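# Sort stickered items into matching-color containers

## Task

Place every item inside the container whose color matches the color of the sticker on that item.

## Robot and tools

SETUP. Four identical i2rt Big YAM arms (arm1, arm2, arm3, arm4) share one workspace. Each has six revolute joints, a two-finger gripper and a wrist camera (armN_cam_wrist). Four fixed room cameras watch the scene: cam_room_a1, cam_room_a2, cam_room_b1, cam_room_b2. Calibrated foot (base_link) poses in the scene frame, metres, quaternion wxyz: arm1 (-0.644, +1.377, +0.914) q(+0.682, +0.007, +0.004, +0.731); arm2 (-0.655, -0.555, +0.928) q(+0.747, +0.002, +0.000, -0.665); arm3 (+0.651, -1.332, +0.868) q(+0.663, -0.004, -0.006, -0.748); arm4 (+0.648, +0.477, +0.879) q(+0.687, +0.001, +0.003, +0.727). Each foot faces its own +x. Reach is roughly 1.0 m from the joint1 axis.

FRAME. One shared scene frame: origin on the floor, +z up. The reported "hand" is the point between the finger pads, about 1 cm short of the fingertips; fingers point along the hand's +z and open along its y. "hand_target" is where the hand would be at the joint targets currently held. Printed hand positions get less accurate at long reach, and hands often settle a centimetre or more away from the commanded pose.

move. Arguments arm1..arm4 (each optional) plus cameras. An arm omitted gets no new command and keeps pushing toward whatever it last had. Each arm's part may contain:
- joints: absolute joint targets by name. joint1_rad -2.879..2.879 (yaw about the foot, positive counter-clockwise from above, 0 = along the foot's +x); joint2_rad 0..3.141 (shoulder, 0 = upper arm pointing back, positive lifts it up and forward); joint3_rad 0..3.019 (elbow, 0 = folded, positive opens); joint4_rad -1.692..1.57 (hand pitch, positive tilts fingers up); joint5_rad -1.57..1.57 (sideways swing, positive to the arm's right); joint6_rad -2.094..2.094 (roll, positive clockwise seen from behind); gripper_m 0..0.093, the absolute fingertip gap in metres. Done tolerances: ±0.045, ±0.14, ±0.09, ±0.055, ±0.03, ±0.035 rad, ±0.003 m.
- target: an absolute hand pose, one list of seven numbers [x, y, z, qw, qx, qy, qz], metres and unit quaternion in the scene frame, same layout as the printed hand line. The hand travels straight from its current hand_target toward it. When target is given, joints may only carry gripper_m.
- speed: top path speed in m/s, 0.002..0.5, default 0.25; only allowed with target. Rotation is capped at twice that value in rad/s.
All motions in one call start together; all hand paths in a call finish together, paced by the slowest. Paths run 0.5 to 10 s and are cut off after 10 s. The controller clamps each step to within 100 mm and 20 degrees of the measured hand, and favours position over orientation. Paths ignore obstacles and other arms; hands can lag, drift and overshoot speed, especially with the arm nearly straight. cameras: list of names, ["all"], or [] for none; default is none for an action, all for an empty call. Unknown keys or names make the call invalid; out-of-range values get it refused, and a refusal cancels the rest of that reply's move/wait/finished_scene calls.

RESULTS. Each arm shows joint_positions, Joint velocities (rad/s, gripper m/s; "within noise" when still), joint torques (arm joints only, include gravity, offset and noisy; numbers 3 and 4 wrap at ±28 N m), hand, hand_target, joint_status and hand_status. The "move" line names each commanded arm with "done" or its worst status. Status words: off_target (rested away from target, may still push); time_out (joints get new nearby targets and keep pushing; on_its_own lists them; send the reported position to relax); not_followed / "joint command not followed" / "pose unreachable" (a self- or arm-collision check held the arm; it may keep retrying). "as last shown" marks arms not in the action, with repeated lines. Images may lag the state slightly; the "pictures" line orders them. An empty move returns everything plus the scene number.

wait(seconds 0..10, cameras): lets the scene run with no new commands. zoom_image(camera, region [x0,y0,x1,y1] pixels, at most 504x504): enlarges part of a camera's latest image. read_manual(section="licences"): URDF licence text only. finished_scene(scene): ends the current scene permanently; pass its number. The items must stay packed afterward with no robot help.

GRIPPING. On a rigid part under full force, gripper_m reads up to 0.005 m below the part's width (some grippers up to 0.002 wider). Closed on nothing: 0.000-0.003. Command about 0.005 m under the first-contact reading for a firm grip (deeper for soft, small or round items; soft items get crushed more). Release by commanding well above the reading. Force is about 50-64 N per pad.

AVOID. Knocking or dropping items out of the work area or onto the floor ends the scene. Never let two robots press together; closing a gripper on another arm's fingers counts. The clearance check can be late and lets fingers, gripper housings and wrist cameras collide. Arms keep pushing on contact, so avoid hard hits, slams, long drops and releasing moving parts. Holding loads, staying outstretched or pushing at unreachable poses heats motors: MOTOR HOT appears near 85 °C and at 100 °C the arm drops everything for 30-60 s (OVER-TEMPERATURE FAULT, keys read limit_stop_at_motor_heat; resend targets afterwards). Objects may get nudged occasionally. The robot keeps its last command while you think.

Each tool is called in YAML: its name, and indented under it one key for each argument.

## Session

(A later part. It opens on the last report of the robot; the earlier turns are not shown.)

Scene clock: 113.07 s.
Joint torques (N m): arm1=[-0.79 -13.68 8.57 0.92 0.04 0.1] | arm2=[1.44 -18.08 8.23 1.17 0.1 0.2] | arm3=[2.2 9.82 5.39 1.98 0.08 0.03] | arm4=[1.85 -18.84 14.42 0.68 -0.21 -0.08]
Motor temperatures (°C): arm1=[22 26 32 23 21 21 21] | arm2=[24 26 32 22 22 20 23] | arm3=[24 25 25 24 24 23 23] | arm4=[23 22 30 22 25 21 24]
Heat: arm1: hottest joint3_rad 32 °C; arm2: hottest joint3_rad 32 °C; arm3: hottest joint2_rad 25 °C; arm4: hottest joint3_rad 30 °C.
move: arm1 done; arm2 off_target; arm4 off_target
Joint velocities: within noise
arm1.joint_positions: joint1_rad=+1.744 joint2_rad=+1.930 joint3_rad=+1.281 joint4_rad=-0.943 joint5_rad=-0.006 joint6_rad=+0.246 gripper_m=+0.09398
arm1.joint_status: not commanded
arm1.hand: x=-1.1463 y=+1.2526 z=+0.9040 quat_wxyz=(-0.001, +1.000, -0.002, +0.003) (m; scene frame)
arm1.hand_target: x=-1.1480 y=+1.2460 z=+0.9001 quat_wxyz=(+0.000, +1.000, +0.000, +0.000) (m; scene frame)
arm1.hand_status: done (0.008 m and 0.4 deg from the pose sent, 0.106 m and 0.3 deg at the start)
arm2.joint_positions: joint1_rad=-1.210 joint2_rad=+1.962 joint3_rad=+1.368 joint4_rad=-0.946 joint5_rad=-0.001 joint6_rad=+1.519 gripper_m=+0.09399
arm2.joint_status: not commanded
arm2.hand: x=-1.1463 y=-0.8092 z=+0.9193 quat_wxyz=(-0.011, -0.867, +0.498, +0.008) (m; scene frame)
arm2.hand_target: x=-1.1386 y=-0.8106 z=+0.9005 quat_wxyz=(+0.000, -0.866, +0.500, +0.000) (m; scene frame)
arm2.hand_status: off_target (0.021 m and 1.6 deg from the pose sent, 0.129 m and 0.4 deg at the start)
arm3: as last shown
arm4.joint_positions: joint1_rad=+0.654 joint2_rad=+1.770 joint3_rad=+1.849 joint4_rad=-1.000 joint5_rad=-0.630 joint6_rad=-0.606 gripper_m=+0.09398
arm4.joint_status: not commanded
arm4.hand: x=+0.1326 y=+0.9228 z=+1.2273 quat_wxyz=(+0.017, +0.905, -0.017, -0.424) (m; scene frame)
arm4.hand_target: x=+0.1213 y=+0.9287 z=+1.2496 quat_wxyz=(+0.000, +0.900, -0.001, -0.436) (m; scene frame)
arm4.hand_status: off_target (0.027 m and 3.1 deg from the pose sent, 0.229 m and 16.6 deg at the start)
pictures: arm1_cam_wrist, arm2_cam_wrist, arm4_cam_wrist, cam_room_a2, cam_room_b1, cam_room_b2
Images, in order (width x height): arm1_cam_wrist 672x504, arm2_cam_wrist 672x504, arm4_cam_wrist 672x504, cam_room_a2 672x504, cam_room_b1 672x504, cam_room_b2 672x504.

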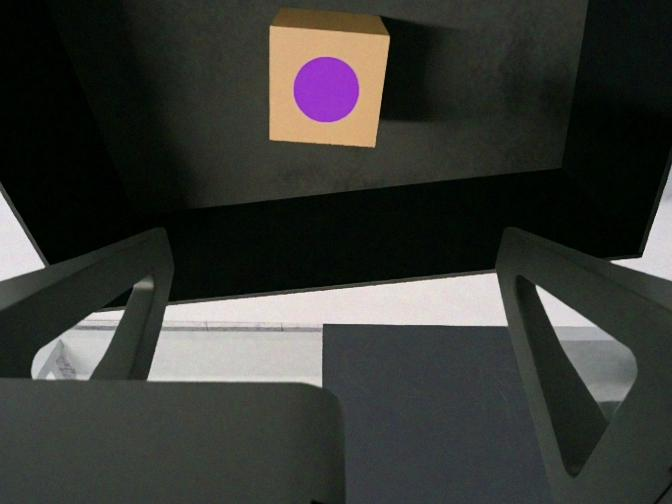

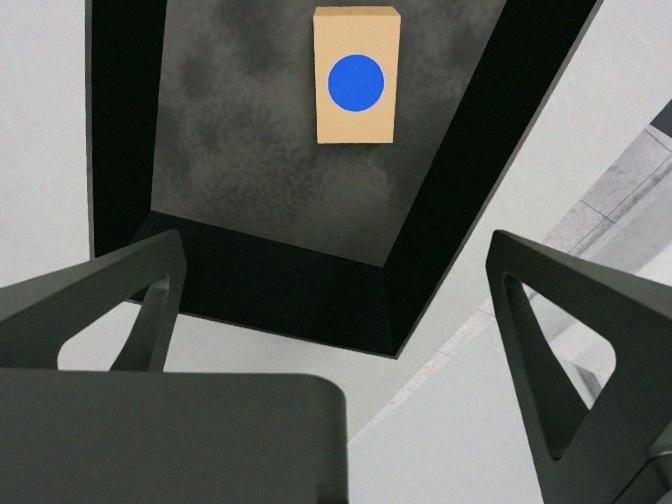

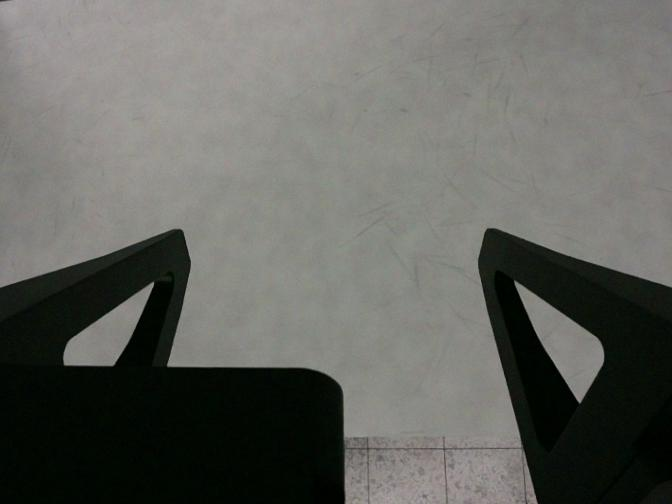

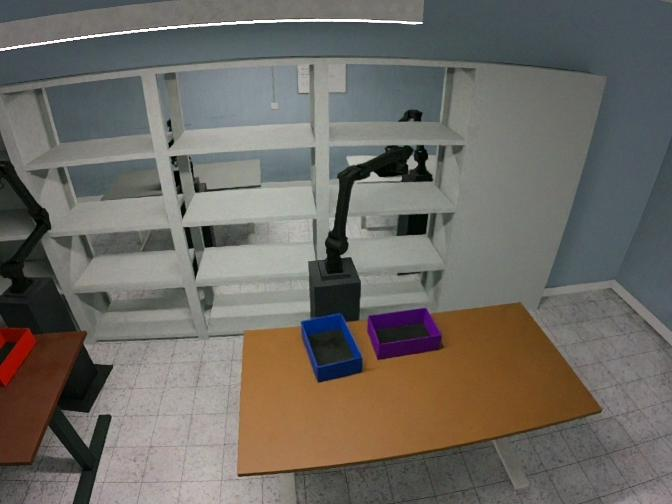

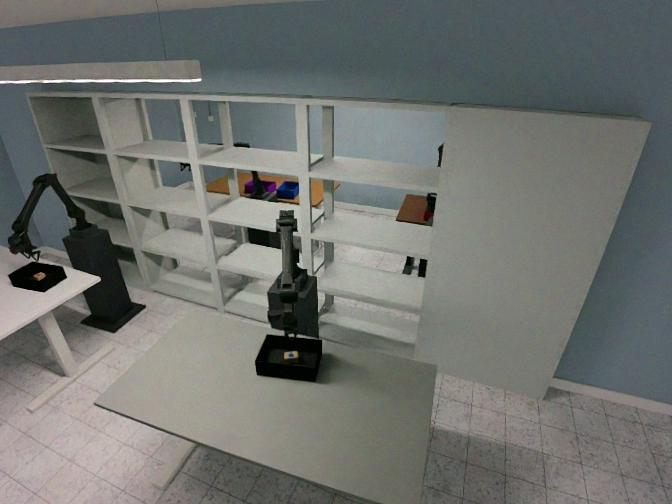

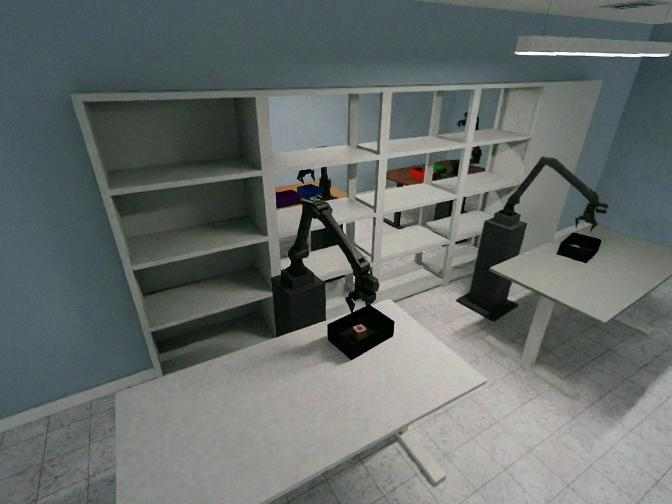

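move:
  arm1: {"target":[-1.151,1.243,0.79,0,1,0,0],"speed":0.15}
  arm2: {"target":[-1.135,-0.810,0.79,0,0.866,-0.5,0],"speed":0.15}
  cameras: ["arm1_cam_wrist","arm2_cam_wrist"]

move:
  arm4: {"target":[0.05,0.93,1.15,0,0.9,0,-0.436],"speed":0.1}
  cameras: ["arm4_cam_wrist","cam_room_a1","cam_room_a2"]

Scene clock: 127.23 s.
Joint torques (N m): arm1=[-0.03 -15.56 7.04 0.84 -0.01 0.11] | arm2=[1.55 -19.19 6.94 1.17 0.09 0.21] | arm3=[2.02 9.82 5.39 1.96 0.08 0.03] | arm4=[1.55 -18.49 14.42 0.58 -0.19 -0.1]
Motor temperatures (°C): arm1=[22 26 31 23 21 21 21] | arm2=[24 27 30 22 22 20 23] | arm3=[24 25 25 24 24 23 23] | arm4=[23 23 33 22 25 21 24]
Heat: arm1: hottest joint3_rad 31 °C; arm2: hottest joint3_rad 30 °C; arm3: hottest joint2_rad 25 °C; arm4: hottest joint3_rad 33 °C.
move: arm1 done; arm2 off_target
Joint velocities: within noise
arm1.joint_positions: joint1_rad=+1.751 joint2_rad=+2.140 joint3_rad=+1.255 joint4_rad=-0.714 joint5_rad=-0.006 joint6_rad=+0.251 gripper_m=+0.09398
arm1.joint_status: not commanded
arm1.hand: x=-1.1475 y=+1.2498 z=+0.7910 quat_wxyz=(-0.002, +1.000, -0.001, +0.007) (m; scene frame)
arm1.hand_target: x=-1.1509 y=+1.2430 z=+0.7901 quat_wxyz=(+0.000, +1.000, +0.000, +0.000) (m; scene frame)
arm1.hand_status: done (0.008 m and 0.8 deg from the pose sent, 0.114 m and 0.4 deg at the start)
arm2.joint_positions: joint1_rad=-1.208 joint2_rad=+2.153 joint3_rad=+1.324 joint4_rad=-0.717 joint5_rad=-0.001 joint6_rad=+1.521 gripper_m=+0.09399
arm2.joint_status: not commanded
arm2.hand: x=-1.1436 y=-0.8087 z=+0.8061 quat_wxyz=(-0.009, -0.867, +0.498, +0.006) (m; scene frame)
arm2.hand_target: x=-1.1347 y=-0.8096 z=+0.7904 quat_wxyz=(+0.000, -0.866, +0.500, +0.000) (m; scene frame)
arm2.hand_status: off_target (0.018 m and 1.2 deg from the pose sent, 0.130 m and 1.6 deg at the start)
arm3, arm4: as last shown
arm4.hand_target: x=+0.1213 y=+0.9287 z=+1.2496 quat_wxyz=(+0.000, +0.900, +0.000, -0.436) (m; scene frame)
pictures: arm1_cam_wrist, arm2_cam_wrist
Images, in order (width x height): arm1_cam_wrist 672x504, arm2_cam_wrist 672x504.

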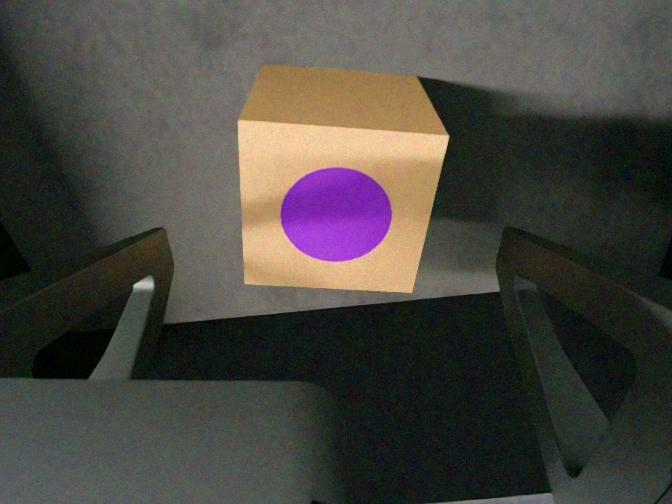

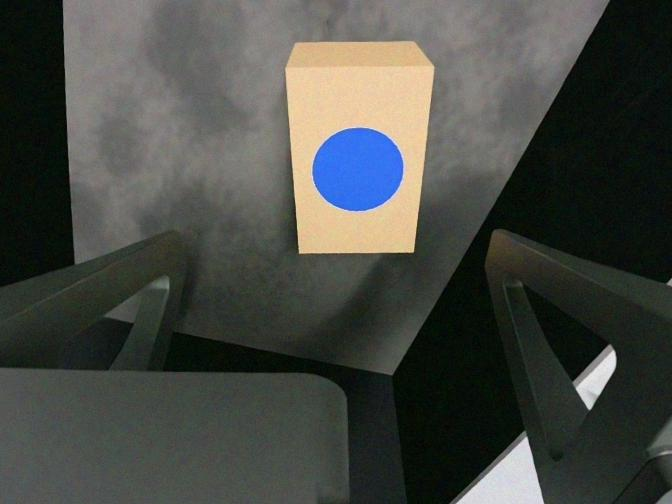

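Scene clock: 129.03 s.
Joint torques (N m): arm1=[-1.14 -15.15 6.98 0.87 0.01 0.12] | arm2=[1.44 -19.14 6.94 1.16 0.09 0.21] | arm3=[1.85 9.88 5.45 2 0.08 0.03] | arm4=[1.49 -20.31 9.35 1.65 -0.1 0.19]
Motor temperatures (°C): arm1=[22 26 31 23 21 21 21] | arm2=[24 27 30 22 22 20 23] | arm3=[24 25 25 24 24 23 23] | arm4=[23 23 33 22 25 21 24]
Heat: arm1: hottest joint3_rad 31 °C; arm2: hottest joint3_rad 30 °C; arm3: hottest joint2_rad 25 °C; arm4: hottest joint3_rad 33 °C.
move: arm4 off_target
Joint velocities: within noise
arm1, arm2, arm3: as last shown
arm4.joint_positions: joint1_rad=+0.737 joint2_rad=+1.893 joint3_rad=+1.845 joint4_rad=-0.778 joint5_rad=-0.579 joint6_rad=-0.562 gripper_m=+0.09398
arm4.joint_status: not commanded
arm4.hand: x=+0.0578 y=+0.9276 z=+1.1687 quat_wxyz=(-0.007, +0.898, +0.007, -0.441) (m; scene frame)
arm4.hand_target: x=+0.0506 y=+0.9296 z=+1.1500 quat_wxyz=(+0.000, +0.900, +0.000, -0.436) (m; scene frame)
arm4.hand_status: off_target (0.020 m and 1.2 deg from the pose sent, 0.113 m and 3.1 deg at the start)
pictures: arm4_cam_wrist, cam_room_a1, cam_room_a2
Images, in order (width x height): arm4_cam_wrist 672x504, cam_room_a1 672x504, cam_room_a2 672x504.

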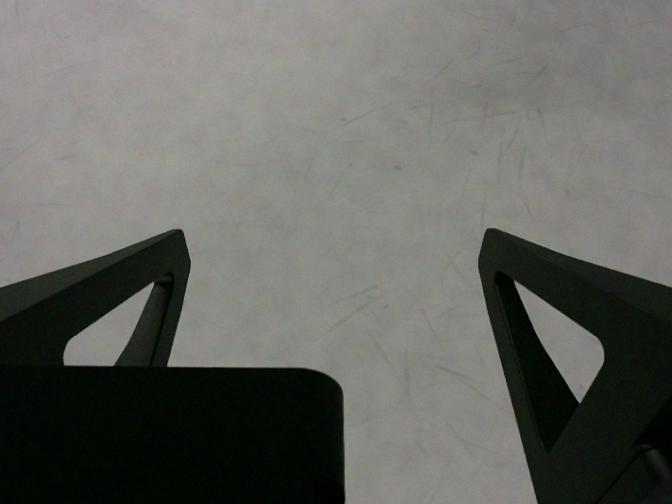

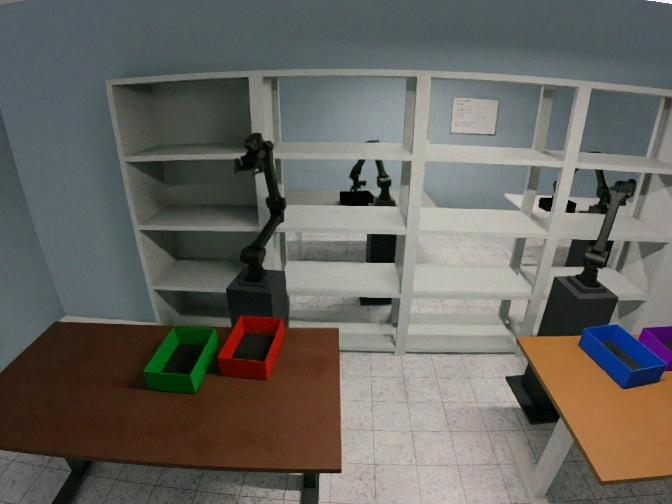

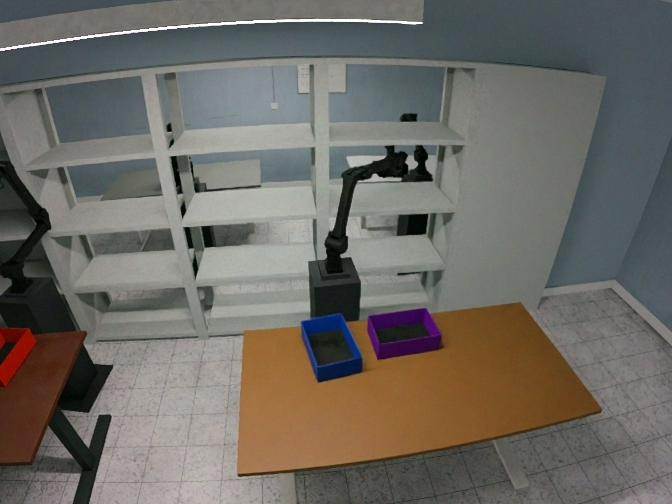

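move:
  arm1: {"target":[-1.157,1.243,0.757,0,1,0,0],"speed":0.1}
  arm2: {"target":[-1.133,-0.799,0.753,0,0.866,-0.5,0],"speed":0.1}
  cameras: ["arm1_cam_wrist","arm2_cam_wrist"]

move:
  arm4: {"target":[0.043,0.93,1.10,0,0.9,0,-0.436],"speed":0.1}
  cameras: ["arm4_cam_wrist","cam_room_a2"]

Scene clock: 138.20 s.
Joint torques (N m): arm1=[-0.67 -15.74 8.55 0.87 0 0.1] | arm2=[0.21 -19.02 6.24 1.16 0.07 0.06] | arm3=[2.02 9.76 5.41 1.99 0.08 0.02] | arm4=[1.2 -20.42 9.22 1.68 -0.11 0.18]
Motor temperatures (°C): arm1=[22 26 31 23 21 21 21] | arm2=[24 27 29 22 22 20 23] | arm3=[24 25 25 24 24 23 23] | arm4=[23 24 33 22 25 21 24]
Heat: arm1: hottest joint3_rad 31 °C; arm2: hottest joint3_rad 29 °C; arm3: hottest joint2_rad 25 °C; arm4: hottest joint3_rad 33 °C.
move: arm1 off_target; arm2 off_target
Joint velocities: within noise
arm1.joint_positions: joint1_rad=+1.751 joint2_rad=+2.215 joint3_rad=+1.255 joint4_rad=-0.662 joint5_rad=-0.006 joint6_rad=+0.251 gripper_m=+0.09398
arm1.joint_status: not commanded
arm1.hand: x=-1.1402 y=+1.2519 z=+0.7534 quat_wxyz=(-0.005, +1.000, -0.002, +0.018) (m; scene frame)
arm1.hand_target: x=-1.1566 y=+1.2430 z=+0.7576 quat_wxyz=(+0.000, +1.000, +0.000, +0.000) (m; scene frame)
arm1.hand_status: off_target (0.019 m and 2.1 deg from the pose sent, 0.036 m and 0.8 deg at the start)
arm2.joint_positions: joint1_rad=-1.208 joint2_rad=+2.216 joint3_rad=+1.310 joint4_rad=-0.638 joint5_rad=-0.001 joint6_rad=+1.521 gripper_m=+0.09399
arm2.joint_status: not commanded
arm2.hand: x=-1.1395 y=-0.8065 z=+0.7701 quat_wxyz=(-0.010, -0.867, +0.498, +0.007) (m; scene frame)
arm2.hand_target: x=-1.1327 y=-0.7989 z=+0.7536 quat_wxyz=(+0.000, -0.866, +0.500, +0.000) (m; scene frame)
arm2.hand_status: off_target (0.020 m and 1.4 deg from the pose sent, 0.055 m and 1.2 deg at the start)
arm3: as last shown
arm4.joint_positions: joint1_rad=+0.737 joint2_rad=+1.893 joint3_rad=+1.845 joint4_rad=-0.778 joint5_rad=-0.578 joint6_rad=-0.562 gripper_m=+0.09398
arm4.joint_status: not commanded
arm4.hand: x=+0.0578 y=+0.9276 z=+1.1687 quat_wxyz=(-0.007, +0.898, +0.006, -0.441) (m; scene frame)
arm4.hand_target: x=+0.0507 y=+0.9296 z=+1.1500 quat_wxyz=(+0.000, +0.900, +0.000, -0.436) (m; scene frame)
arm4.hand_status: not commanded
pictures: arm1_cam_wrist, arm2_cam_wrist
Images, in order (width x height): arm1_cam_wrist 672x504, arm2_cam_wrist 672x504.

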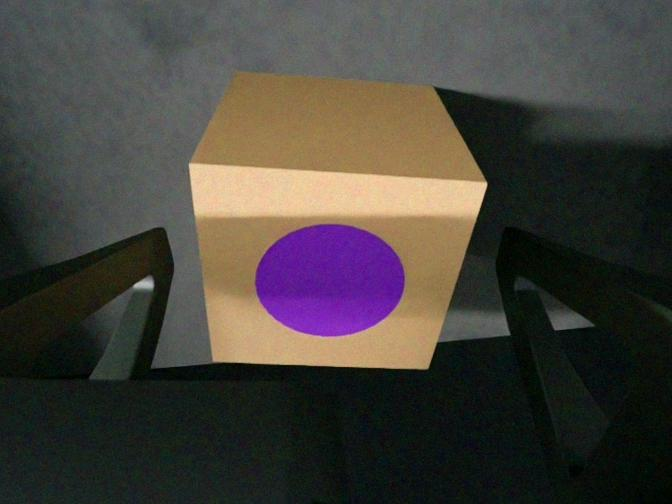

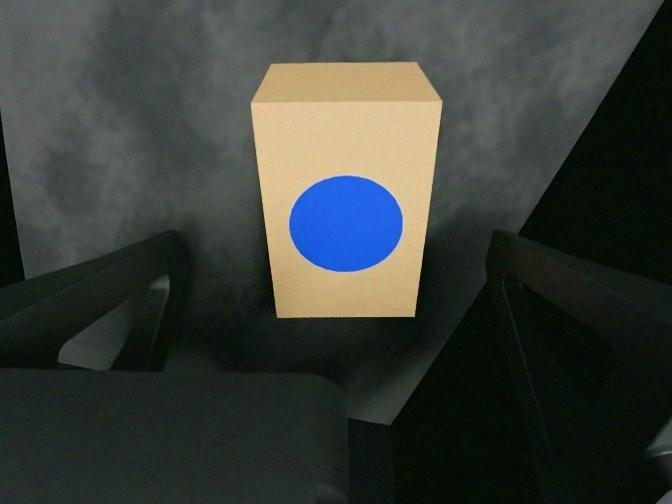

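Scene clock: 139.30 s.
Joint torques (N m): arm1=[-1.14 -14.92 8.61 0.91 0.01 0.08] | arm2=[0.15 -19.02 6.24 1.16 0.07 0.05] | arm3=[2.02 9.82 5.45 2.02 0.07 0.03] | arm4=[1.67 -20.84 9.24 1.55 -0.11 0.16]
Motor temperatures (°C): arm1=[22 26 31 23 21 21 21] | arm2=[24 27 29 22 22 20 23] | arm3=[24 25 25 24 24 23 23] | arm4=[23 24 33 22 25 21 24]
Heat: arm1: hottest joint3_rad 31 °C; arm2: hottest joint3_rad 29 °C; arm3: hottest joint2_rad 25 °C; arm4: hottest joint3_rad 33 °C.
move: arm4 off_target
Joint velocities: within noise
arm1, arm2, arm3: as last shown
arm4.joint_positions: joint1_rad=+0.741 joint2_rad=+1.926 joint3_rad=+1.761 joint4_rad=-0.658 joint5_rad=-0.574 joint6_rad=-0.556 gripper_m=+0.09398
arm4.joint_status: not commanded
arm4.hand: x=+0.0512 y=+0.9306 z=+1.1179 quat_wxyz=(-0.007, +0.898, +0.005, -0.440) (m; scene frame)
arm4.hand_target: x=+0.0436 y=+0.9296 z=+1.1001 quat_wxyz=(+0.000, +0.900, +0.000, -0.436) (m; scene frame)
arm4.hand_status: off_target (0.020 m and 1.1 deg from the pose sent, 0.070 m and 1.2 deg at the start)
pictures: arm4_cam_wrist, cam_room_a2
Images, in order (width x height): arm4_cam_wrist 672x504, cam_room_a2 672x504.

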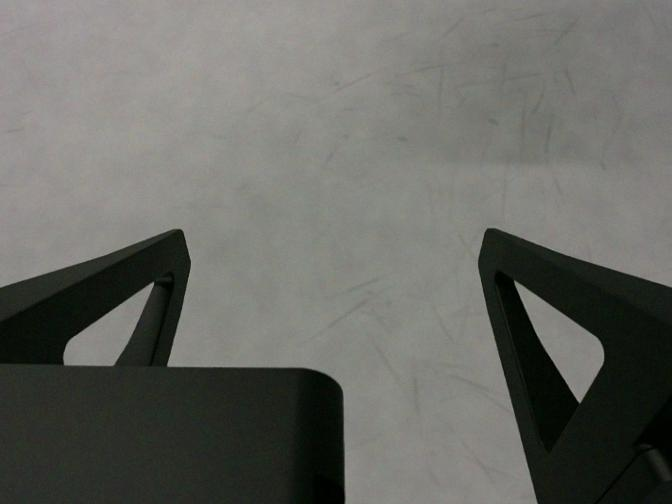

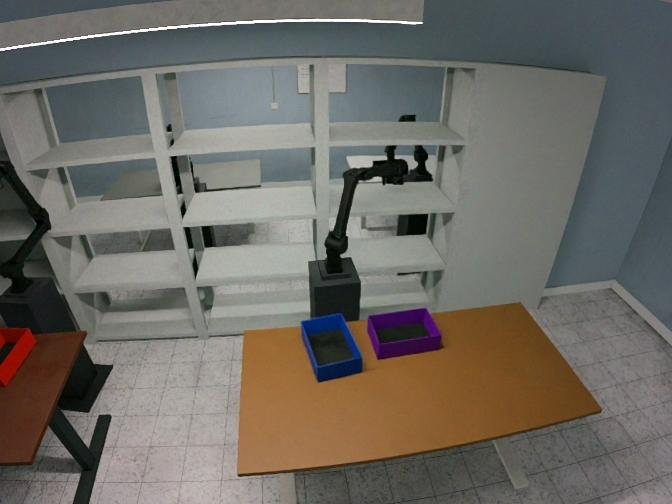

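move:
  arm1: {"target":[-1.172,1.237,0.757,0,1,0,0],"speed":0.1}
  arm2: {"target":[-1.135,-0.793,0.747,0,0.866,-0.5,0],"speed":0.1}
  cameras: ["arm1_cam_wrist","arm2_cam_wrist"]

move:
  arm4: {"target":[0.04,0.93,1.06,0,0.9,0,-0.436],"speed":0.06}
  cameras: ["arm4_cam_wrist"]

Scene clock: 145.57 s.
Joint torques (N m): arm1=[-1.03 -15.21 9.44 -0.06 -0.01 0.13] | arm2=[0.03 -18.14 6.09 1.2 0.06 -0.05] | arm3=[1.85 9.82 5.46 1.98 0.08 0.03] | arm4=[1.9 -21.07 9.29 1.61 -0.09 0.17]
Motor temperatures (°C): arm1=[22 27 31 23 21 21 21] | arm2=[24 27 29 22 22 20 23] | arm3=[24 25 25 24 24 23 23] | arm4=[23 25 34 22 25 21 24]
Heat: arm1: hottest joint3_rad 31 °C; arm2: hottest joint3_rad 29 °C; arm3: hottest joint2_rad 25 °C; arm4: hottest joint3_rad 34 °C.
move: arm1 off_target; arm2 off_target
Joint velocities: within noise
arm1.joint_positions: joint1_rad=+1.751 joint2_rad=+2.229 joint3_rad=+1.305 joint4_rad=-0.669 joint5_rad=-0.006 joint6_rad=+0.252 gripper_m=+0.09398
arm1.joint_status: not commanded
arm1.hand: x=-1.1615 y=+1.2460 z=+0.7574 quat_wxyz=(-0.001, +1.000, -0.002, +0.004) (m; scene frame)
arm1.hand_target: x=-1.1715 y=+1.2370 z=+0.7571 quat_wxyz=(+0.000, +1.000, +0.000, +0.000) (m; scene frame)
arm1.hand_status: off_target (0.014 m and 0.5 deg from the pose sent, 0.035 m and 2.2 deg at the start)
arm2.joint_positions: joint1_rad=-1.218 joint2_rad=+2.216 joint3_rad=+1.310 joint4_rad=-0.627 joint5_rad=-0.001 joint6_rad=+1.520 gripper_m=+0.09399
arm2.joint_status: not commanded
arm2.hand: x=-1.1443 y=-0.8031 z=+0.7700 quat_wxyz=(-0.015, -0.865, +0.501, +0.010) (m; scene frame)
arm2.hand_target: x=-1.1343 y=-0.7928 z=+0.7479 quat_wxyz=(+0.000, -0.866, +0.500, +0.000) (m; scene frame)
arm2.hand_status: off_target (0.027 m and 2.0 deg from the pose sent, 0.027 m and 1.4 deg at the start)
arm3.joint_positions: joint1_rad=+1.491 joint2_rad=+0.276 joint3_rad=+1.523 joint4_rad=-1.599 joint5_rad=-0.001 joint6_rad=-0.008 gripper_m=+0.09398
arm3.joint_status: not commanded
arm3.hand: x=+0.6799 y=-1.3299 z=+1.4431 quat_wxyz=(-0.570, -0.074, -0.815, +0.064) (m; scene frame)
arm3.hand_target: x=+0.6778 y=-1.3294 z=+1.4488 quat_wxyz=(-0.578, -0.074, -0.811, +0.061) (m; scene frame)
arm3.hand_status: not commanded
arm4: as last shown
pictures: arm1_cam_wrist, arm2_cam_wrist
Images, in order (width x height): arm1_cam_wrist 672x504, arm2_cam_wrist 672x504.

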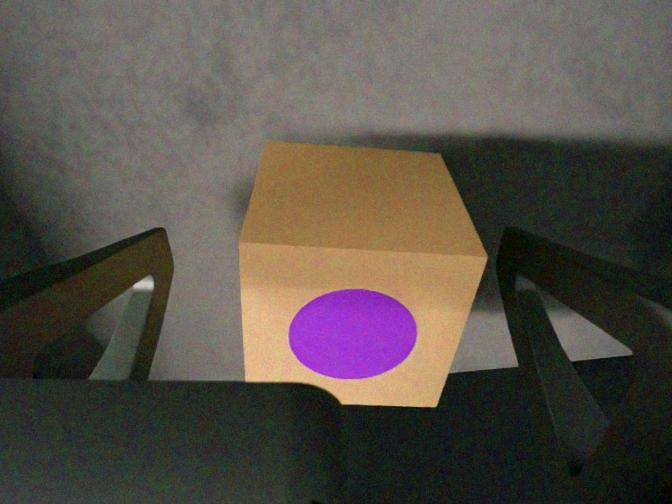

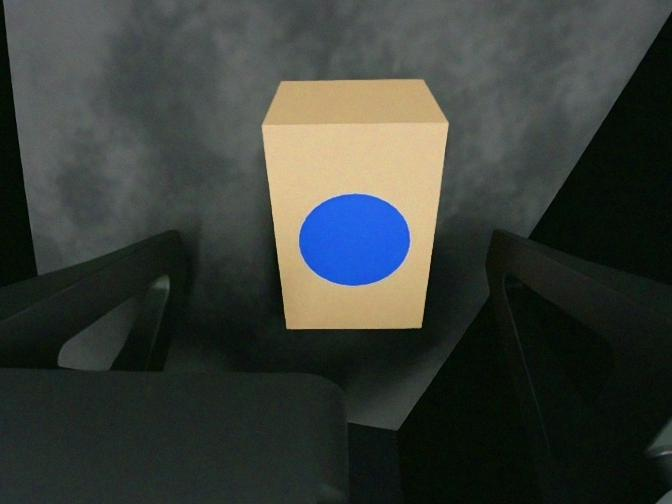

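Scene clock: 146.77 s.
Joint torques (N m): arm1=[-0.97 -15.5 9.51 -0.05 0 0.09] | arm2=[-0.03 -18.14 6.06 1.21 0.06 -0.05] | arm3=[2.02 9.76 5.44 1.99 0.07 0.03] | arm4=[2.14 -20.6 8.87 1.58 -0.1 0.19]
Motor temperatures (°C): arm1=[22 27 31 23 21 21 21] | arm2=[24 27 29 22 22 20 23] | arm3=[24 25 25 24 24 23 23] | arm4=[23 25 34 22 25 21 24]
Heat: arm1: hottest joint3_rad 31 °C; arm2: hottest joint3_rad 29 °C; arm3: hottest joint2_rad 25 °C; arm4: hottest joint3_rad 34 °C.
move: arm4 off_target
Joint velocities: within noise
arm1, arm2, arm3: as last shown
arm4.joint_positions: joint1_rad=+0.743 joint2_rad=+1.954 joint3_rad=+1.704 joint4_rad=-0.567 joint5_rad=-0.572 joint6_rad=-0.553 gripper_m=+0.09398
arm4.joint_status: not commanded
arm4.hand: x=+0.0476 y=+0.9318 z=+1.0817 quat_wxyz=(-0.009, +0.897, +0.005, -0.442) (m; scene frame)
arm4.hand_target: x=+0.0407 y=+0.9295 z=+1.0603 quat_wxyz=(+0.000, +0.900, +0.000, -0.436) (m; scene frame)
arm4.hand_status: off_target (0.023 m and 1.4 deg from the pose sent, 0.059 m and 1.1 deg at the start)
pictures: arm4_cam_wrist
Images, in order (width x height): arm4_cam_wrist 672x504.

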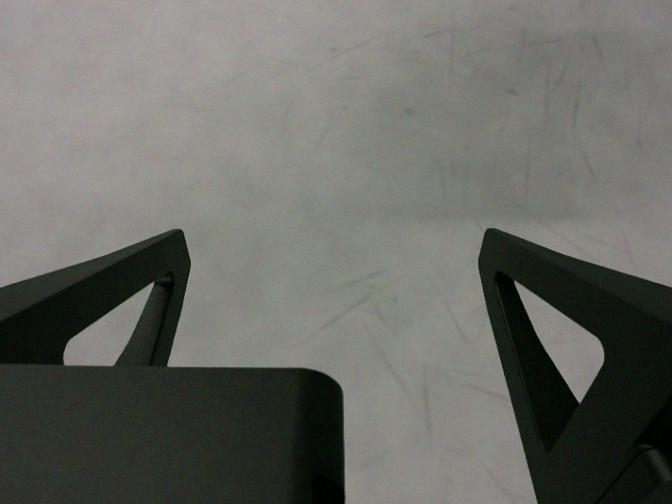

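move:
  arm2: {"target":[-1.137,-0.791,0.735,0,0.866,-0.5,0],"speed":0.1}
  arm1: {"joints":{"gripper_m":0.045}}
  cameras: ["arm1_cam_wrist","arm2_cam_wrist"]

move:
  arm2: {"joints":{"gripper_m":0.034}}
  arm4: {"target":[0.04,0.93,1.02,0,0.9,0,-0.436],"speed":0.05}
  cameras: ["arm2_cam_wrist","arm4_cam_wrist"]

Scene clock: 162.60 s.
Joint torques (N m): arm1=[-1.32 -15.33 9.48 0.02 0.02 0.15] | arm2=[-0.03 -18.2 6.65 1.02 0.05 -0.07] | arm3=[1.96 9.82 5.39 1.98 0.08 0.03] | arm4=[1.85 -20.89 8.94 1.63 -0.08 0.22]
Motor temperatures (°C): arm1=[22 27 31 23 21 21 21] | arm2=[24 27 28 22 22 20 23] | arm3=[24 25 25 24 24 23 23] | arm4=[23 26 33 22 25 21 24]
Heat: arm1: hottest joint3_rad 31 °C; arm2: hottest joint3_rad 28 °C; arm3: hottest joint2_rad 25 °C; arm4: hottest joint3_rad 33 °C.
move: arm1 off_target; arm2 off_target
Joint velocities: within noise
arm1.joint_positions: joint1_rad=+1.751 joint2_rad=+2.229 joint3_rad=+1.305 joint4_rad=-0.669 joint5_rad=-0.006 joint6_rad=+0.253 gripper_m=+0.05303
arm1.joint_status: gripper_m off_target (ended at +0.05305, target +0.04500)
arm1.hand: x=-1.1613 y=+1.2459 z=+0.7574 quat_wxyz=(-0.001, +1.000, -0.002, +0.004) (m; scene frame)
arm1.hand_target: x=-1.1715 y=+1.2371 z=+0.7571 quat_wxyz=(+0.000, +1.000, +0.000, +0.000) (m; scene frame)
arm1.hand_status: not commanded
arm2.joint_positions: joint1_rad=-1.222 joint2_rad=+2.245 joint3_rad=+1.310 joint4_rad=-0.604 joint5_rad=-0.001 joint6_rad=+1.517 gripper_m=+0.09399
arm2.joint_status: not commanded
arm2.hand: x=-1.1427 y=-0.7997 z=+0.7550 quat_wxyz=(-0.012, -0.865, +0.502, +0.008) (m; scene frame)
arm2.hand_target: x=-1.1363 y=-0.7910 z=+0.7357 quat_wxyz=(+0.000, -0.866, +0.500, +0.000) (m; scene frame)
arm2.hand_status: off_target (0.023 m and 1.7 deg from the pose sent, 0.038 m and 2.0 deg at the start)
arm3, arm4: as last shown
pictures: arm1_cam_wrist, arm2_cam_wrist
Images, in order (width x height): arm1_cam_wrist 672x504, arm2_cam_wrist 672x504.

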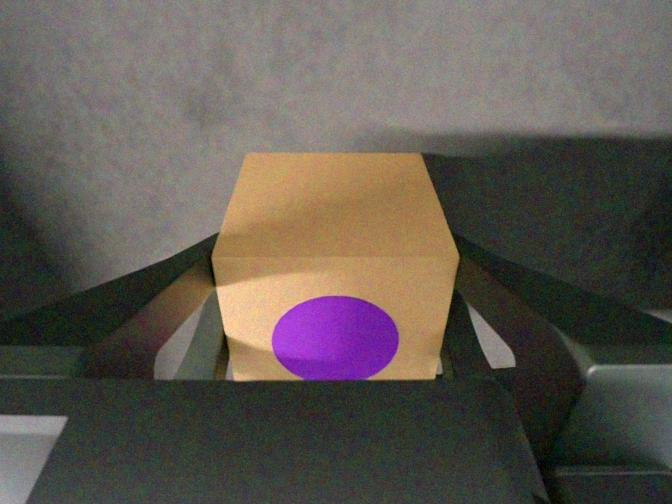

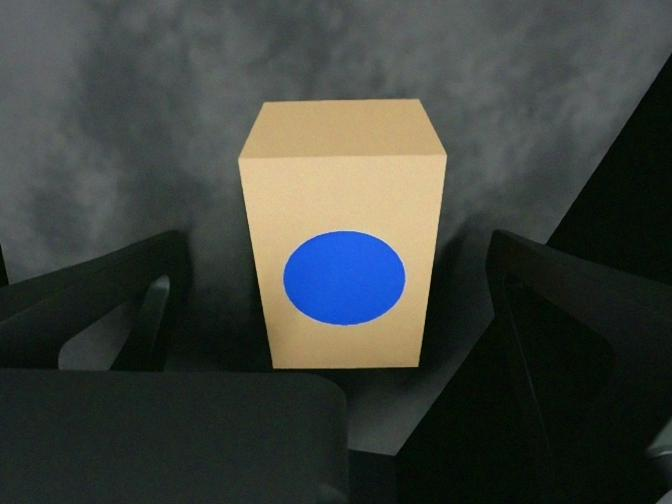

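Scene clock: 163.90 s.
Joint torques (N m): arm1=[-0.62 -15.21 9.62 0.17 0.08 0.13] | arm2=[0.03 -18.32 6.67 1.03 0.06 -0.05] | arm3=[1.96 9.88 5.41 2 0.08 0.02] | arm4=[1.79 -20.54 8.7 1.61 -0.11 0.17]
Motor temperatures (°C): arm1=[22 27 31 23 21 21 21] | arm2=[24 27 28 22 22 20 23] | arm3=[24 25 25 24 24 23 23] | arm4=[23 26 33 22 25 21 24]
Heat: arm1: hottest joint3_rad 31 °C; arm2: hottest joint3_rad 28 °C; arm3: hottest joint2_rad 25 °C; arm4: hottest joint3_rad 33 °C.
move: arm2 off_target; arm4 off_target
Joint velocities: within noise
arm1, arm3: as last shown
arm2.joint_positions: joint1_rad=-1.222 joint2_rad=+2.245 joint3_rad=+1.310 joint4_rad=-0.604 joint5_rad=-0.001 joint6_rad=+1.516 gripper_m=+0.04435
arm2.joint_status: gripper_m off_target (ended at +0.04438, target +0.03400)
arm2.hand: x=-1.1427 y=-0.7997 z=+0.7550 quat_wxyz=(-0.012, -0.865, +0.501, +0.008) (m; scene frame)
arm2.hand_target: x=-1.1363 y=-0.7909 z=+0.7357 quat_wxyz=(+0.000, -0.866, +0.500, +0.000) (m; scene frame)
arm2.hand_status: not commanded
arm4.joint_positions: joint1_rad=+0.743 joint2_rad=+1.987 joint3_rad=+1.650 joint4_rad=-0.478 joint5_rad=-0.572 joint6_rad=-0.553 gripper_m=+0.09398
arm4.joint_status: not commanded
arm4.hand: x=+0.0465 y=+0.9326 z=+1.0427 quat_wxyz=(-0.009, +0.897, +0.005, -0.442) (m; scene frame)
arm4.hand_target: x=+0.0408 y=+0.9294 z=+1.0201 quat_wxyz=(+0.000, +0.900, +0.000, -0.436) (m; scene frame)
arm4.hand_status: off_target (0.024 m and 1.5 deg from the pose sent, 0.062 m and 1.4 deg at the start)
pictures: arm2_cam_wrist, arm4_cam_wrist
Images, in order (width x height): arm2_cam_wrist 672x504, arm4_cam_wrist 672x504.

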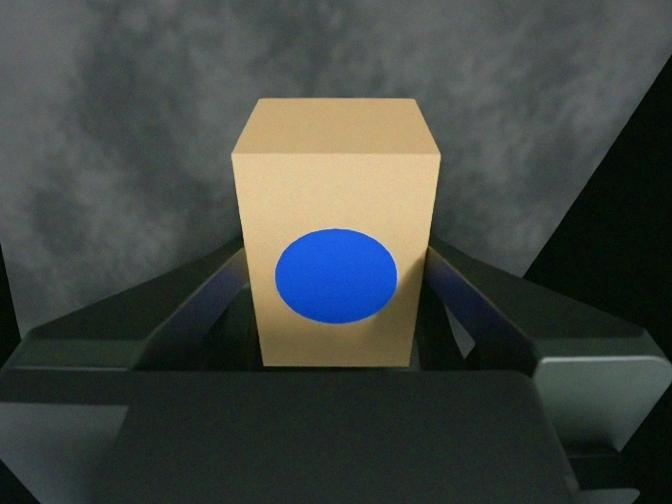

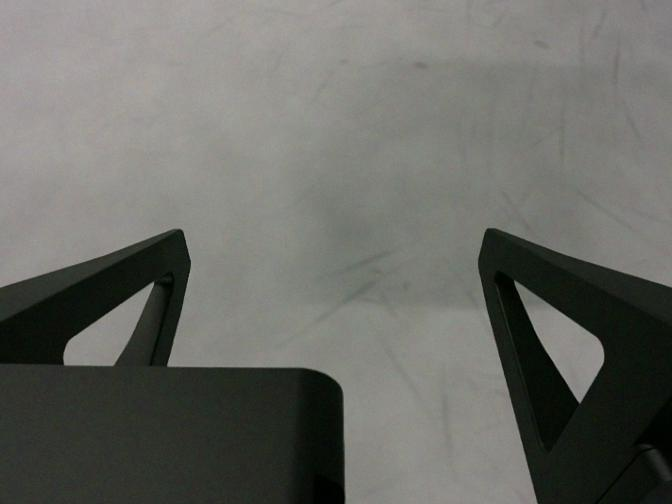

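move:
  arm1: {"target":[-1.15,1.245,1.0,0,1,0,0],"speed":0.15}
  arm2: {"target":[-1.14,-0.80,1.0,0,0.866,-0.5,0],"speed":0.15}
  arm4: {"target":[0.30,0.75,1.25,0,0.82,0,-0.57],"speed":0.15}

move:
  arm1: {"target":[-0.97,1.295,1.3,0,1,0,0],"speed":0.2}
  arm2: {"target":[-0.97,-0.67,1.3,0,0.866,-0.5,0],"speed":0.2}
  cameras: ["arm1_cam_wrist","arm2_cam_wrist"]

Scene clock: 209.87 s.
Joint torques (N m): arm1=[-1.08 -15.68 13.79 -0.05 0.04 0.05] | arm2=[0.79 -20.25 13.72 0.02 0.07 0.07] | arm3=[1.96 9.82 5.42 1.95 0.08 0.02] | arm4=[0.21 -7.12 9.24 0.7 -0.31 0.14]
Motor temperatures (°C): arm1=[22 27 32 23 21 21 22] | arm2=[24 27 27 22 22 20 24] | arm3=[24 25 25 24 24 23 23] | arm4=[23 26 34 22 25 21 24]
Heat: arm1: hottest joint3_rad 32 °C; arm2: hottest joint2_rad 27 °C; arm3: hottest joint2_rad 25 °C; arm4: hottest joint3_rad 34 °C.
move: arm1 off_target; arm2 off_target; arm4 done
Joint velocities: within noise
arm1.joint_positions: joint1_rad=+1.751 joint2_rad=+1.833 joint3_rad=+1.338 joint4_rad=-1.154 joint5_rad=-0.006 joint6_rad=+0.253 gripper_m=+0.05303
arm1.joint_status: not commanded
arm1.hand: x=-1.1298 y=+1.2525 z=+0.9717 quat_wxyz=(-0.008, +1.000, -0.002, +0.030) (m; scene frame)
arm1.hand_target: x=-1.1486 y=+1.2453 z=+1.0003 quat_wxyz=(+0.000, +1.000, +0.000, +0.000) (m; scene frame)
arm1.hand_status: off_target (0.036 m and 3.6 deg from the pose sent, 0.243 m and 0.5 deg at the start)
arm2.joint_positions: joint1_rad=-1.222 joint2_rad=+1.858 joint3_rad=+1.386 joint4_rad=-1.140 joint5_rad=-0.001 joint6_rad=+1.516 gripper_m=+0.04435
arm2.joint_status: not commanded
arm2.hand: x=-1.1235 y=-0.7905 z=+0.9794 quat_wxyz=(+0.019, -0.865, +0.501, -0.012) (m; scene frame)
arm2.hand_target: x=-1.1391 y=-0.7996 z=+1.0004 quat_wxyz=(+0.000, -0.866, +0.500, +0.000) (m; scene frame)
arm2.hand_status: off_target (0.028 m and 2.6 deg from the pose sent, 0.245 m and 1.7 deg at the start)
arm3: as last shown
arm4.joint_positions: joint1_rad=+0.555 joint2_rad=+1.030 joint3_rad=+0.991 joint4_rad=-0.526 joint5_rad=-0.875 joint6_rad=-0.487 gripper_m=+0.09398
arm4.joint_status: not commanded
arm4.hand: x=+0.2975 y=+0.7491 z=+1.2557 quat_wxyz=(-0.010, +0.818, +0.012, -0.575) (m; scene frame)
arm4.hand_target: x=+0.3000 y=+0.7500 z=+1.2502 quat_wxyz=(+0.000, +0.821, +0.000, -0.571) (m; scene frame)
arm4.hand_status: done (0.006 m and 1.9 deg from the pose sent, 0.375 m and 17.1 deg at the start)
pictures: none

Scene clock: 212.37 s.
Joint torques (N m): arm1=[-2.55 -3.55 14.98 0.53 0.02 -0.02] | arm2=[0.21 -6.77 14.82 0.66 0.02 -0.07] | arm3=[1.96 9.82 5.44 1.98 0.08 0.02] | arm4=[0.15 -7.3 9.2 0.73 -0.28 0.16]
Motor temperatures (°C): arm1=[22 27 32 23 21 21 22] | arm2=[24 27 28 22 22 20 24] | arm3=[24 25 25 24 24 23 23] | arm4=[23 26 34 22 25 21 24]
Heat: arm1: hottest joint3_rad 32 °C; arm2: hottest joint3_rad 28 °C; arm3: hottest joint2_rad 25 °C; arm4: hottest joint3_rad 34 °C.
move: arm1 off_target; arm2 off_target
Joint velocities: within noise
arm1.joint_positions: joint1_rad=+1.751 joint2_rad=+1.147 joint3_rad=+1.421 joint4_rad=-1.687 joint5_rad=-0.006 joint6_rad=+0.248 gripper_m=+0.05303
arm1.joint_status: not commanded
arm1.hand: x=-0.9623 y=+1.2931 z=+1.2811 quat_wxyz=(+0.021, +0.996, +0.001, -0.084) (m; scene frame)
arm1.hand_target: x=-0.9695 y=+1.2951 z=+1.2989 quat_wxyz=(+0.025, +0.995, +0.000, -0.100) (m; scene frame)
arm1.hand_status: off_target (0.021 m and 9.9 deg from the pose sent, 0.368 m and 3.6 deg at the start; a joint's target at an end of its range on 31 of 75 steps)
arm2.joint_positions: joint1_rad=-1.334 joint2_rad=+1.116 joint3_rad=+1.386 joint4_rad=-1.674 joint5_rad=-0.001 joint6_rad=+1.410 gripper_m=+0.04435
arm2.joint_status: not commanded
arm2.hand: x=-0.9614 y=-0.6691 z=+1.2850 quat_wxyz=(-0.063, -0.861, +0.502, +0.052) (m; scene frame)
arm2.hand_target: x=-0.9697 y=-0.6700 z=+1.2990 quat_wxyz=(-0.071, -0.862, +0.498, +0.060) (m; scene frame)
arm2.hand_status: off_target (0.017 m and 9.4 deg from the pose sent, 0.375 m and 2.6 deg at the start; a joint's target at an end of its range on 30 of 75 steps)
arm3, arm4: as last shown
pictures: arm1_cam_wrist, arm2_cam_wrist
Images, in order (width x height): arm1_cam_wrist 672x504, arm2_cam_wrist 672x504.

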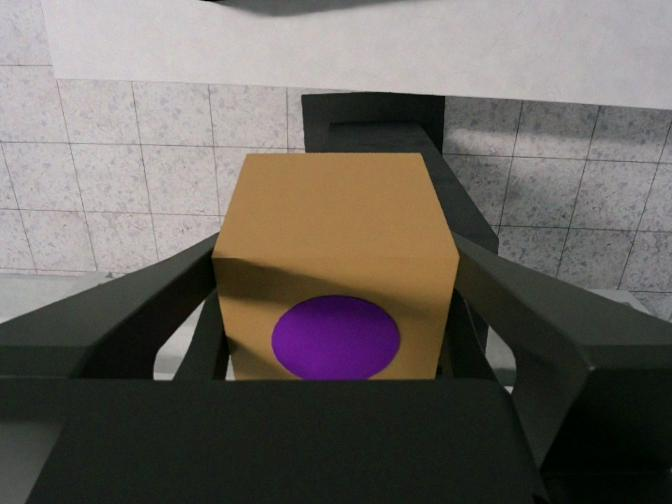

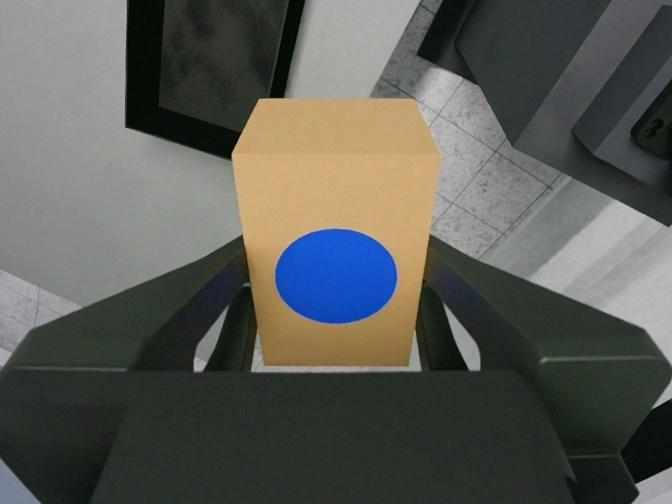

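move:
  arm1: {"joints":{"joint2_rad":0.85}}
  arm2: {"joints":{"joint2_rad":0.82,"joint6_rad":0.8}}

move:
  arm1: {"joints":{"joint1_rad":0}}
  arm2: {"joints":{"joint1_rad":0.4,"joint6_rad":0}}

move:
  arm1: {"joints":{"joint1_rad":-2.2,"joint6_rad":0}}
  arm2: {"joints":{"joint1_rad":2.08}}
  cameras: ["arm1_cam_wrist","arm2_cam_wrist","arm4_cam_wrist","cam_room_b1","cam_room_b2"]

Scene clock: 220.50 s.
Joint torques (N m): arm1=[-2.84 0.32 12.21 0.98 0 -0.11] | arm2=[0.15 -2.43 12.64 1.4 -0.02 -0.1] | arm3=[2.14 9.7 5.42 1.92 0.07 0.03] | arm4=[0.38 -7.24 9.24 0.66 -0.31 0.18]
Motor temperatures (°C): arm1=[22 27 32 23 21 21 22] | arm2=[24 27 30 22 22 20 24] | arm3=[24 25 25 24 24 23 23] | arm4=[23 25 33 22 25 21 24]
Heat: arm1: hottest joint3_rad 32 °C; arm2: hottest joint3_rad 30 °C; arm3: hottest joint2_rad 25 °C; arm4: hottest joint3_rad 33 °C.
move: arm1 done; arm2 done
Joint velocities: within noise
arm1.joint_positions: joint1_rad=+1.751 joint2_rad=+0.853 joint3_rad=+1.443 joint4_rad=-1.690 joint5_rad=-0.006 joint6_rad=+0.247 gripper_m=+0.05303
arm1.joint_status: all done
arm1.hand: x=-0.8824 y=+1.3129 z=+1.3693 quat_wxyz=(+0.059, +0.971, +0.002, -0.232) (m; scene frame)
arm1.hand_target: x=-0.8808 y=+1.3160 z=+1.3823 quat_wxyz=(+0.060, +0.967, +0.001, -0.246) (m; scene frame)
arm1.hand_status: not commanded
arm2.joint_positions: joint1_rad=-1.334 joint2_rad=+0.818 joint3_rad=+1.405 joint4_rad=-1.676 joint5_rad=-0.001 joint6_rad=+0.814 gripper_m=+0.04435
arm2.joint_status: all done
arm2.hand: x=-0.8862 y=-0.6415 z=+1.3723 quat_wxyz=(-0.130, -0.946, +0.221, +0.198) (m; scene frame)
arm2.hand_target: x=-0.8860 y=-0.6399 z=+1.3834 quat_wxyz=(-0.134, -0.945, +0.217, +0.207) (m; scene frame)
arm2.hand_status: not commanded
arm3, arm4: as last shown
pictures: none

Scene clock: 222.37 s.
Joint torques (N m): arm1=[-2.37 0.67 12.21 0.91 0.01 0] | arm2=[1.26 -2.49 12.62 1.47 0.05 -0.07] | arm3=[2.2 9.93 5.42 1.98 0.07 0.03] | arm4=[0.56 -7 9.13 0.75 -0.29 0.17]
Motor temperatures (°C): arm1=[22 27 32 23 21 21 22] | arm2=[24 27 30 22 22 20 24] | arm3=[24 25 25 24 24 23 23] | arm4=[23 25 33 22 25 21 24]
Heat: arm1: hottest joint3_rad 32 °C; arm2: hottest joint3_rad 30 °C; arm3: hottest joint2_rad 25 °C; arm4: hottest joint3_rad 33 °C.
move: arm1 done; arm2 done
Joint velocities: within noise
arm1.joint_positions: joint1_rad=+0.006 joint2_rad=+0.853 joint3_rad=+1.443 joint4_rad=-1.690 joint5_rad=-0.005 joint6_rad=+0.246 gripper_m=+0.05304
arm1.joint_status: all done
arm1.hand: x=-0.6561 y=+1.6292 z=+1.3666 quat_wxyz=(-0.129, +0.625, -0.744, -0.196) (m; scene frame)
arm1.hand_target: x=-0.6545 y=+1.6271 z=+1.3795 quat_wxyz=(-0.138, +0.623, -0.742, -0.207) (m; scene frame)
arm1.hand_status: not commanded
arm2.joint_positions: joint1_rad=+0.395 joint2_rad=+0.818 joint3_rad=+1.405 joint4_rad=-1.676 joint5_rad=-0.005 joint6_rad=+0.014 gripper_m=+0.04436
arm2.joint_status: all done
arm2.hand: x=-0.5354 y=-0.7705 z=+1.3726 quat_wxyz=(-0.208, -0.496, -0.835, +0.115) (m; scene frame)
arm2.hand_target: x=-0.5350 y=-0.7694 z=+1.3836 quat_wxyz=(-0.215, -0.487, -0.837, +0.122) (m; scene frame)
arm2.hand_status: not commanded
arm3, arm4: as last shown
pictures: none

Scene clock: 224.43 s.
Joint torques (N m): arm1=[-2.55 -0.15 12.34 1.1 -0.07 -0.05] | arm2=[1.08 -2.49 12.62 1.44 0.05 -0.05] | arm3=[2.02 9.82 5.45 1.96 0.08 0.03] | arm4=[0.5 -7.41 9.2 0.76 -0.33 0.15]
Motor temperatures (°C): arm1=[22 26 32 23 21 21 22] | arm2=[24 27 30 22 22 20 24] | arm3=[24 25 25 24 24 23 23] | arm4=[23 25 32 22 25 21 24]
Heat: arm1: hottest joint3_rad 32 °C; arm2: hottest joint3_rad 30 °C; arm3: hottest joint2_rad 25 °C; arm4: hottest joint3_rad 32 °C.
move: arm1 done; arm2 done
Joint velocities: within noise
arm1.joint_positions: joint1_rad=-2.194 joint2_rad=+0.853 joint3_rad=+1.443 joint4_rad=-1.690 joint5_rad=-0.005 joint6_rad=+0.007 gripper_m=+0.05306
arm1.joint_status: all done
arm1.hand: x=-0.4206 y=+1.2430 z=+1.3619 quat_wxyz=(-0.217, -0.269, -0.936, +0.061) (m; scene frame)
arm1.hand_target: x=-0.4229 y=+1.2430 z=+1.3749 quat_wxyz=(-0.230, -0.267, -0.934, +0.066) (m; scene frame)
arm1.hand_status: not commanded
arm2.joint_positions: joint1_rad=+2.075 joint2_rad=+0.818 joint3_rad=+1.405 joint4_rad=-1.676 joint5_rad=-0.005 joint6_rad=+0.013 gripper_m=+0.04436
arm2.joint_status: all done
arm2.hand: x=-0.4565 y=-0.4137 z=+1.3739 quat_wxyz=(-0.227, +0.291, -0.926, -0.078) (m; scene frame)
arm2.hand_target: x=-0.4577 y=-0.4134 z=+1.3849 quat_wxyz=(-0.237, +0.298, -0.921, -0.079) (m; scene frame)
arm2.hand_status: not commanded
arm3.joint_positions: joint1_rad=+1.491 joint2_rad=+0.276 joint3_rad=+1.523 joint4_rad=-1.599 joint5_rad=-0.001 joint6_rad=-0.008 gripper_m=+0.09398
arm3.joint_status: not commanded
arm3.hand: x=+0.6799 y=-1.3299 z=+1.4431 quat_wxyz=(-0.570, -0.074, -0.815, +0.064) (m; scene frame)
arm3.hand_target: x=+0.6778 y=-1.3294 z=+1.4488 quat_wxyz=(-0.578, -0.074, -0.811, +0.061) (m; scene frame)
arm3.hand_status: not commanded
arm4: as last shown
pictures: arm1_cam_wrist, arm2_cam_wrist, arm4_cam_wrist, cam_room_b1, cam_room_b2
Images, in order (width x height): arm1_cam_wrist 672x504, arm2_cam_wrist 672x504, arm4_cam_wrist 672x504, cam_room_b1 672x504, cam_room_b2 672x504.

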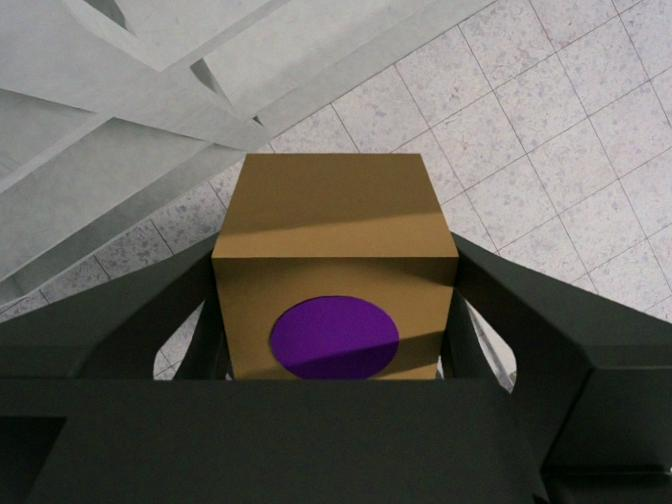

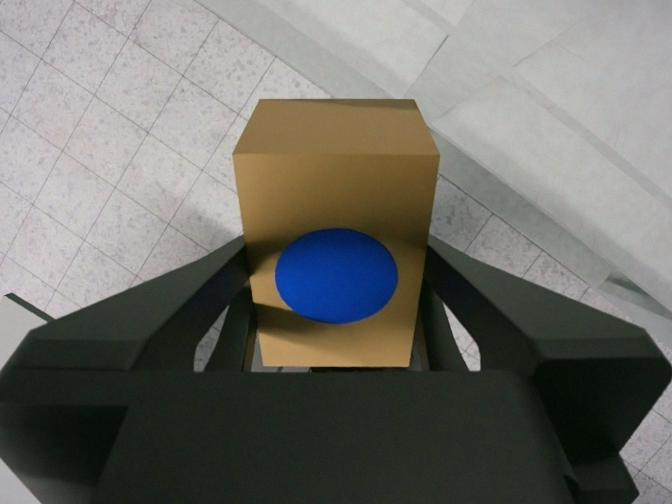

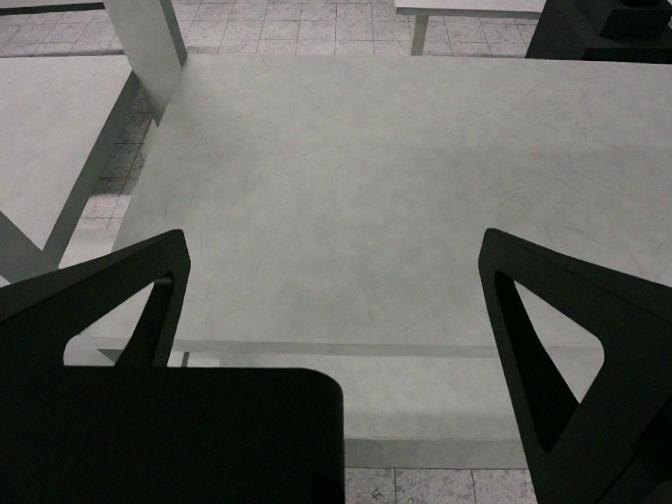

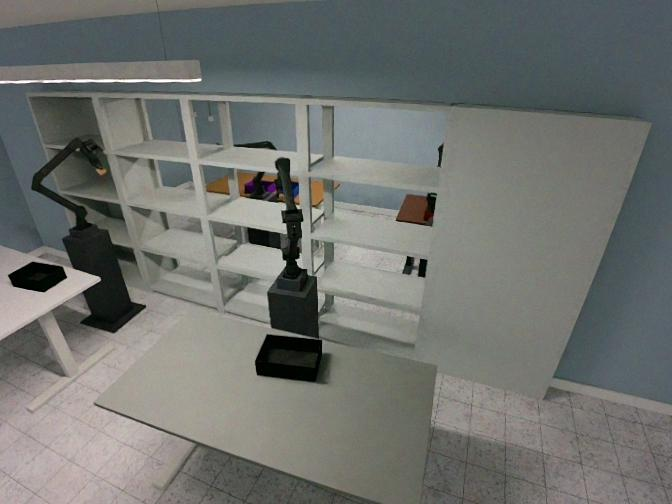

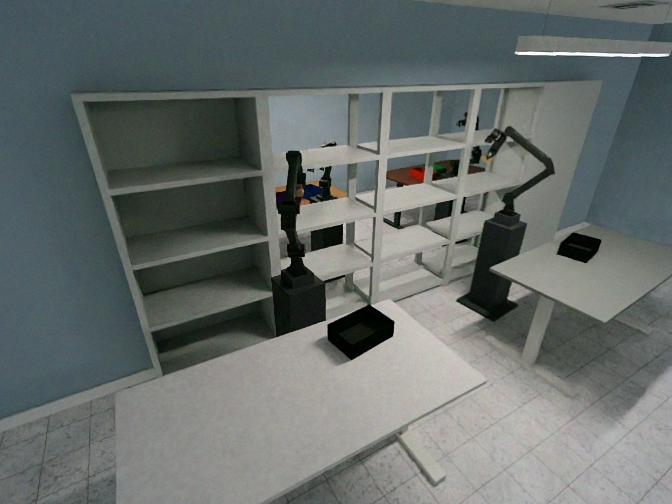

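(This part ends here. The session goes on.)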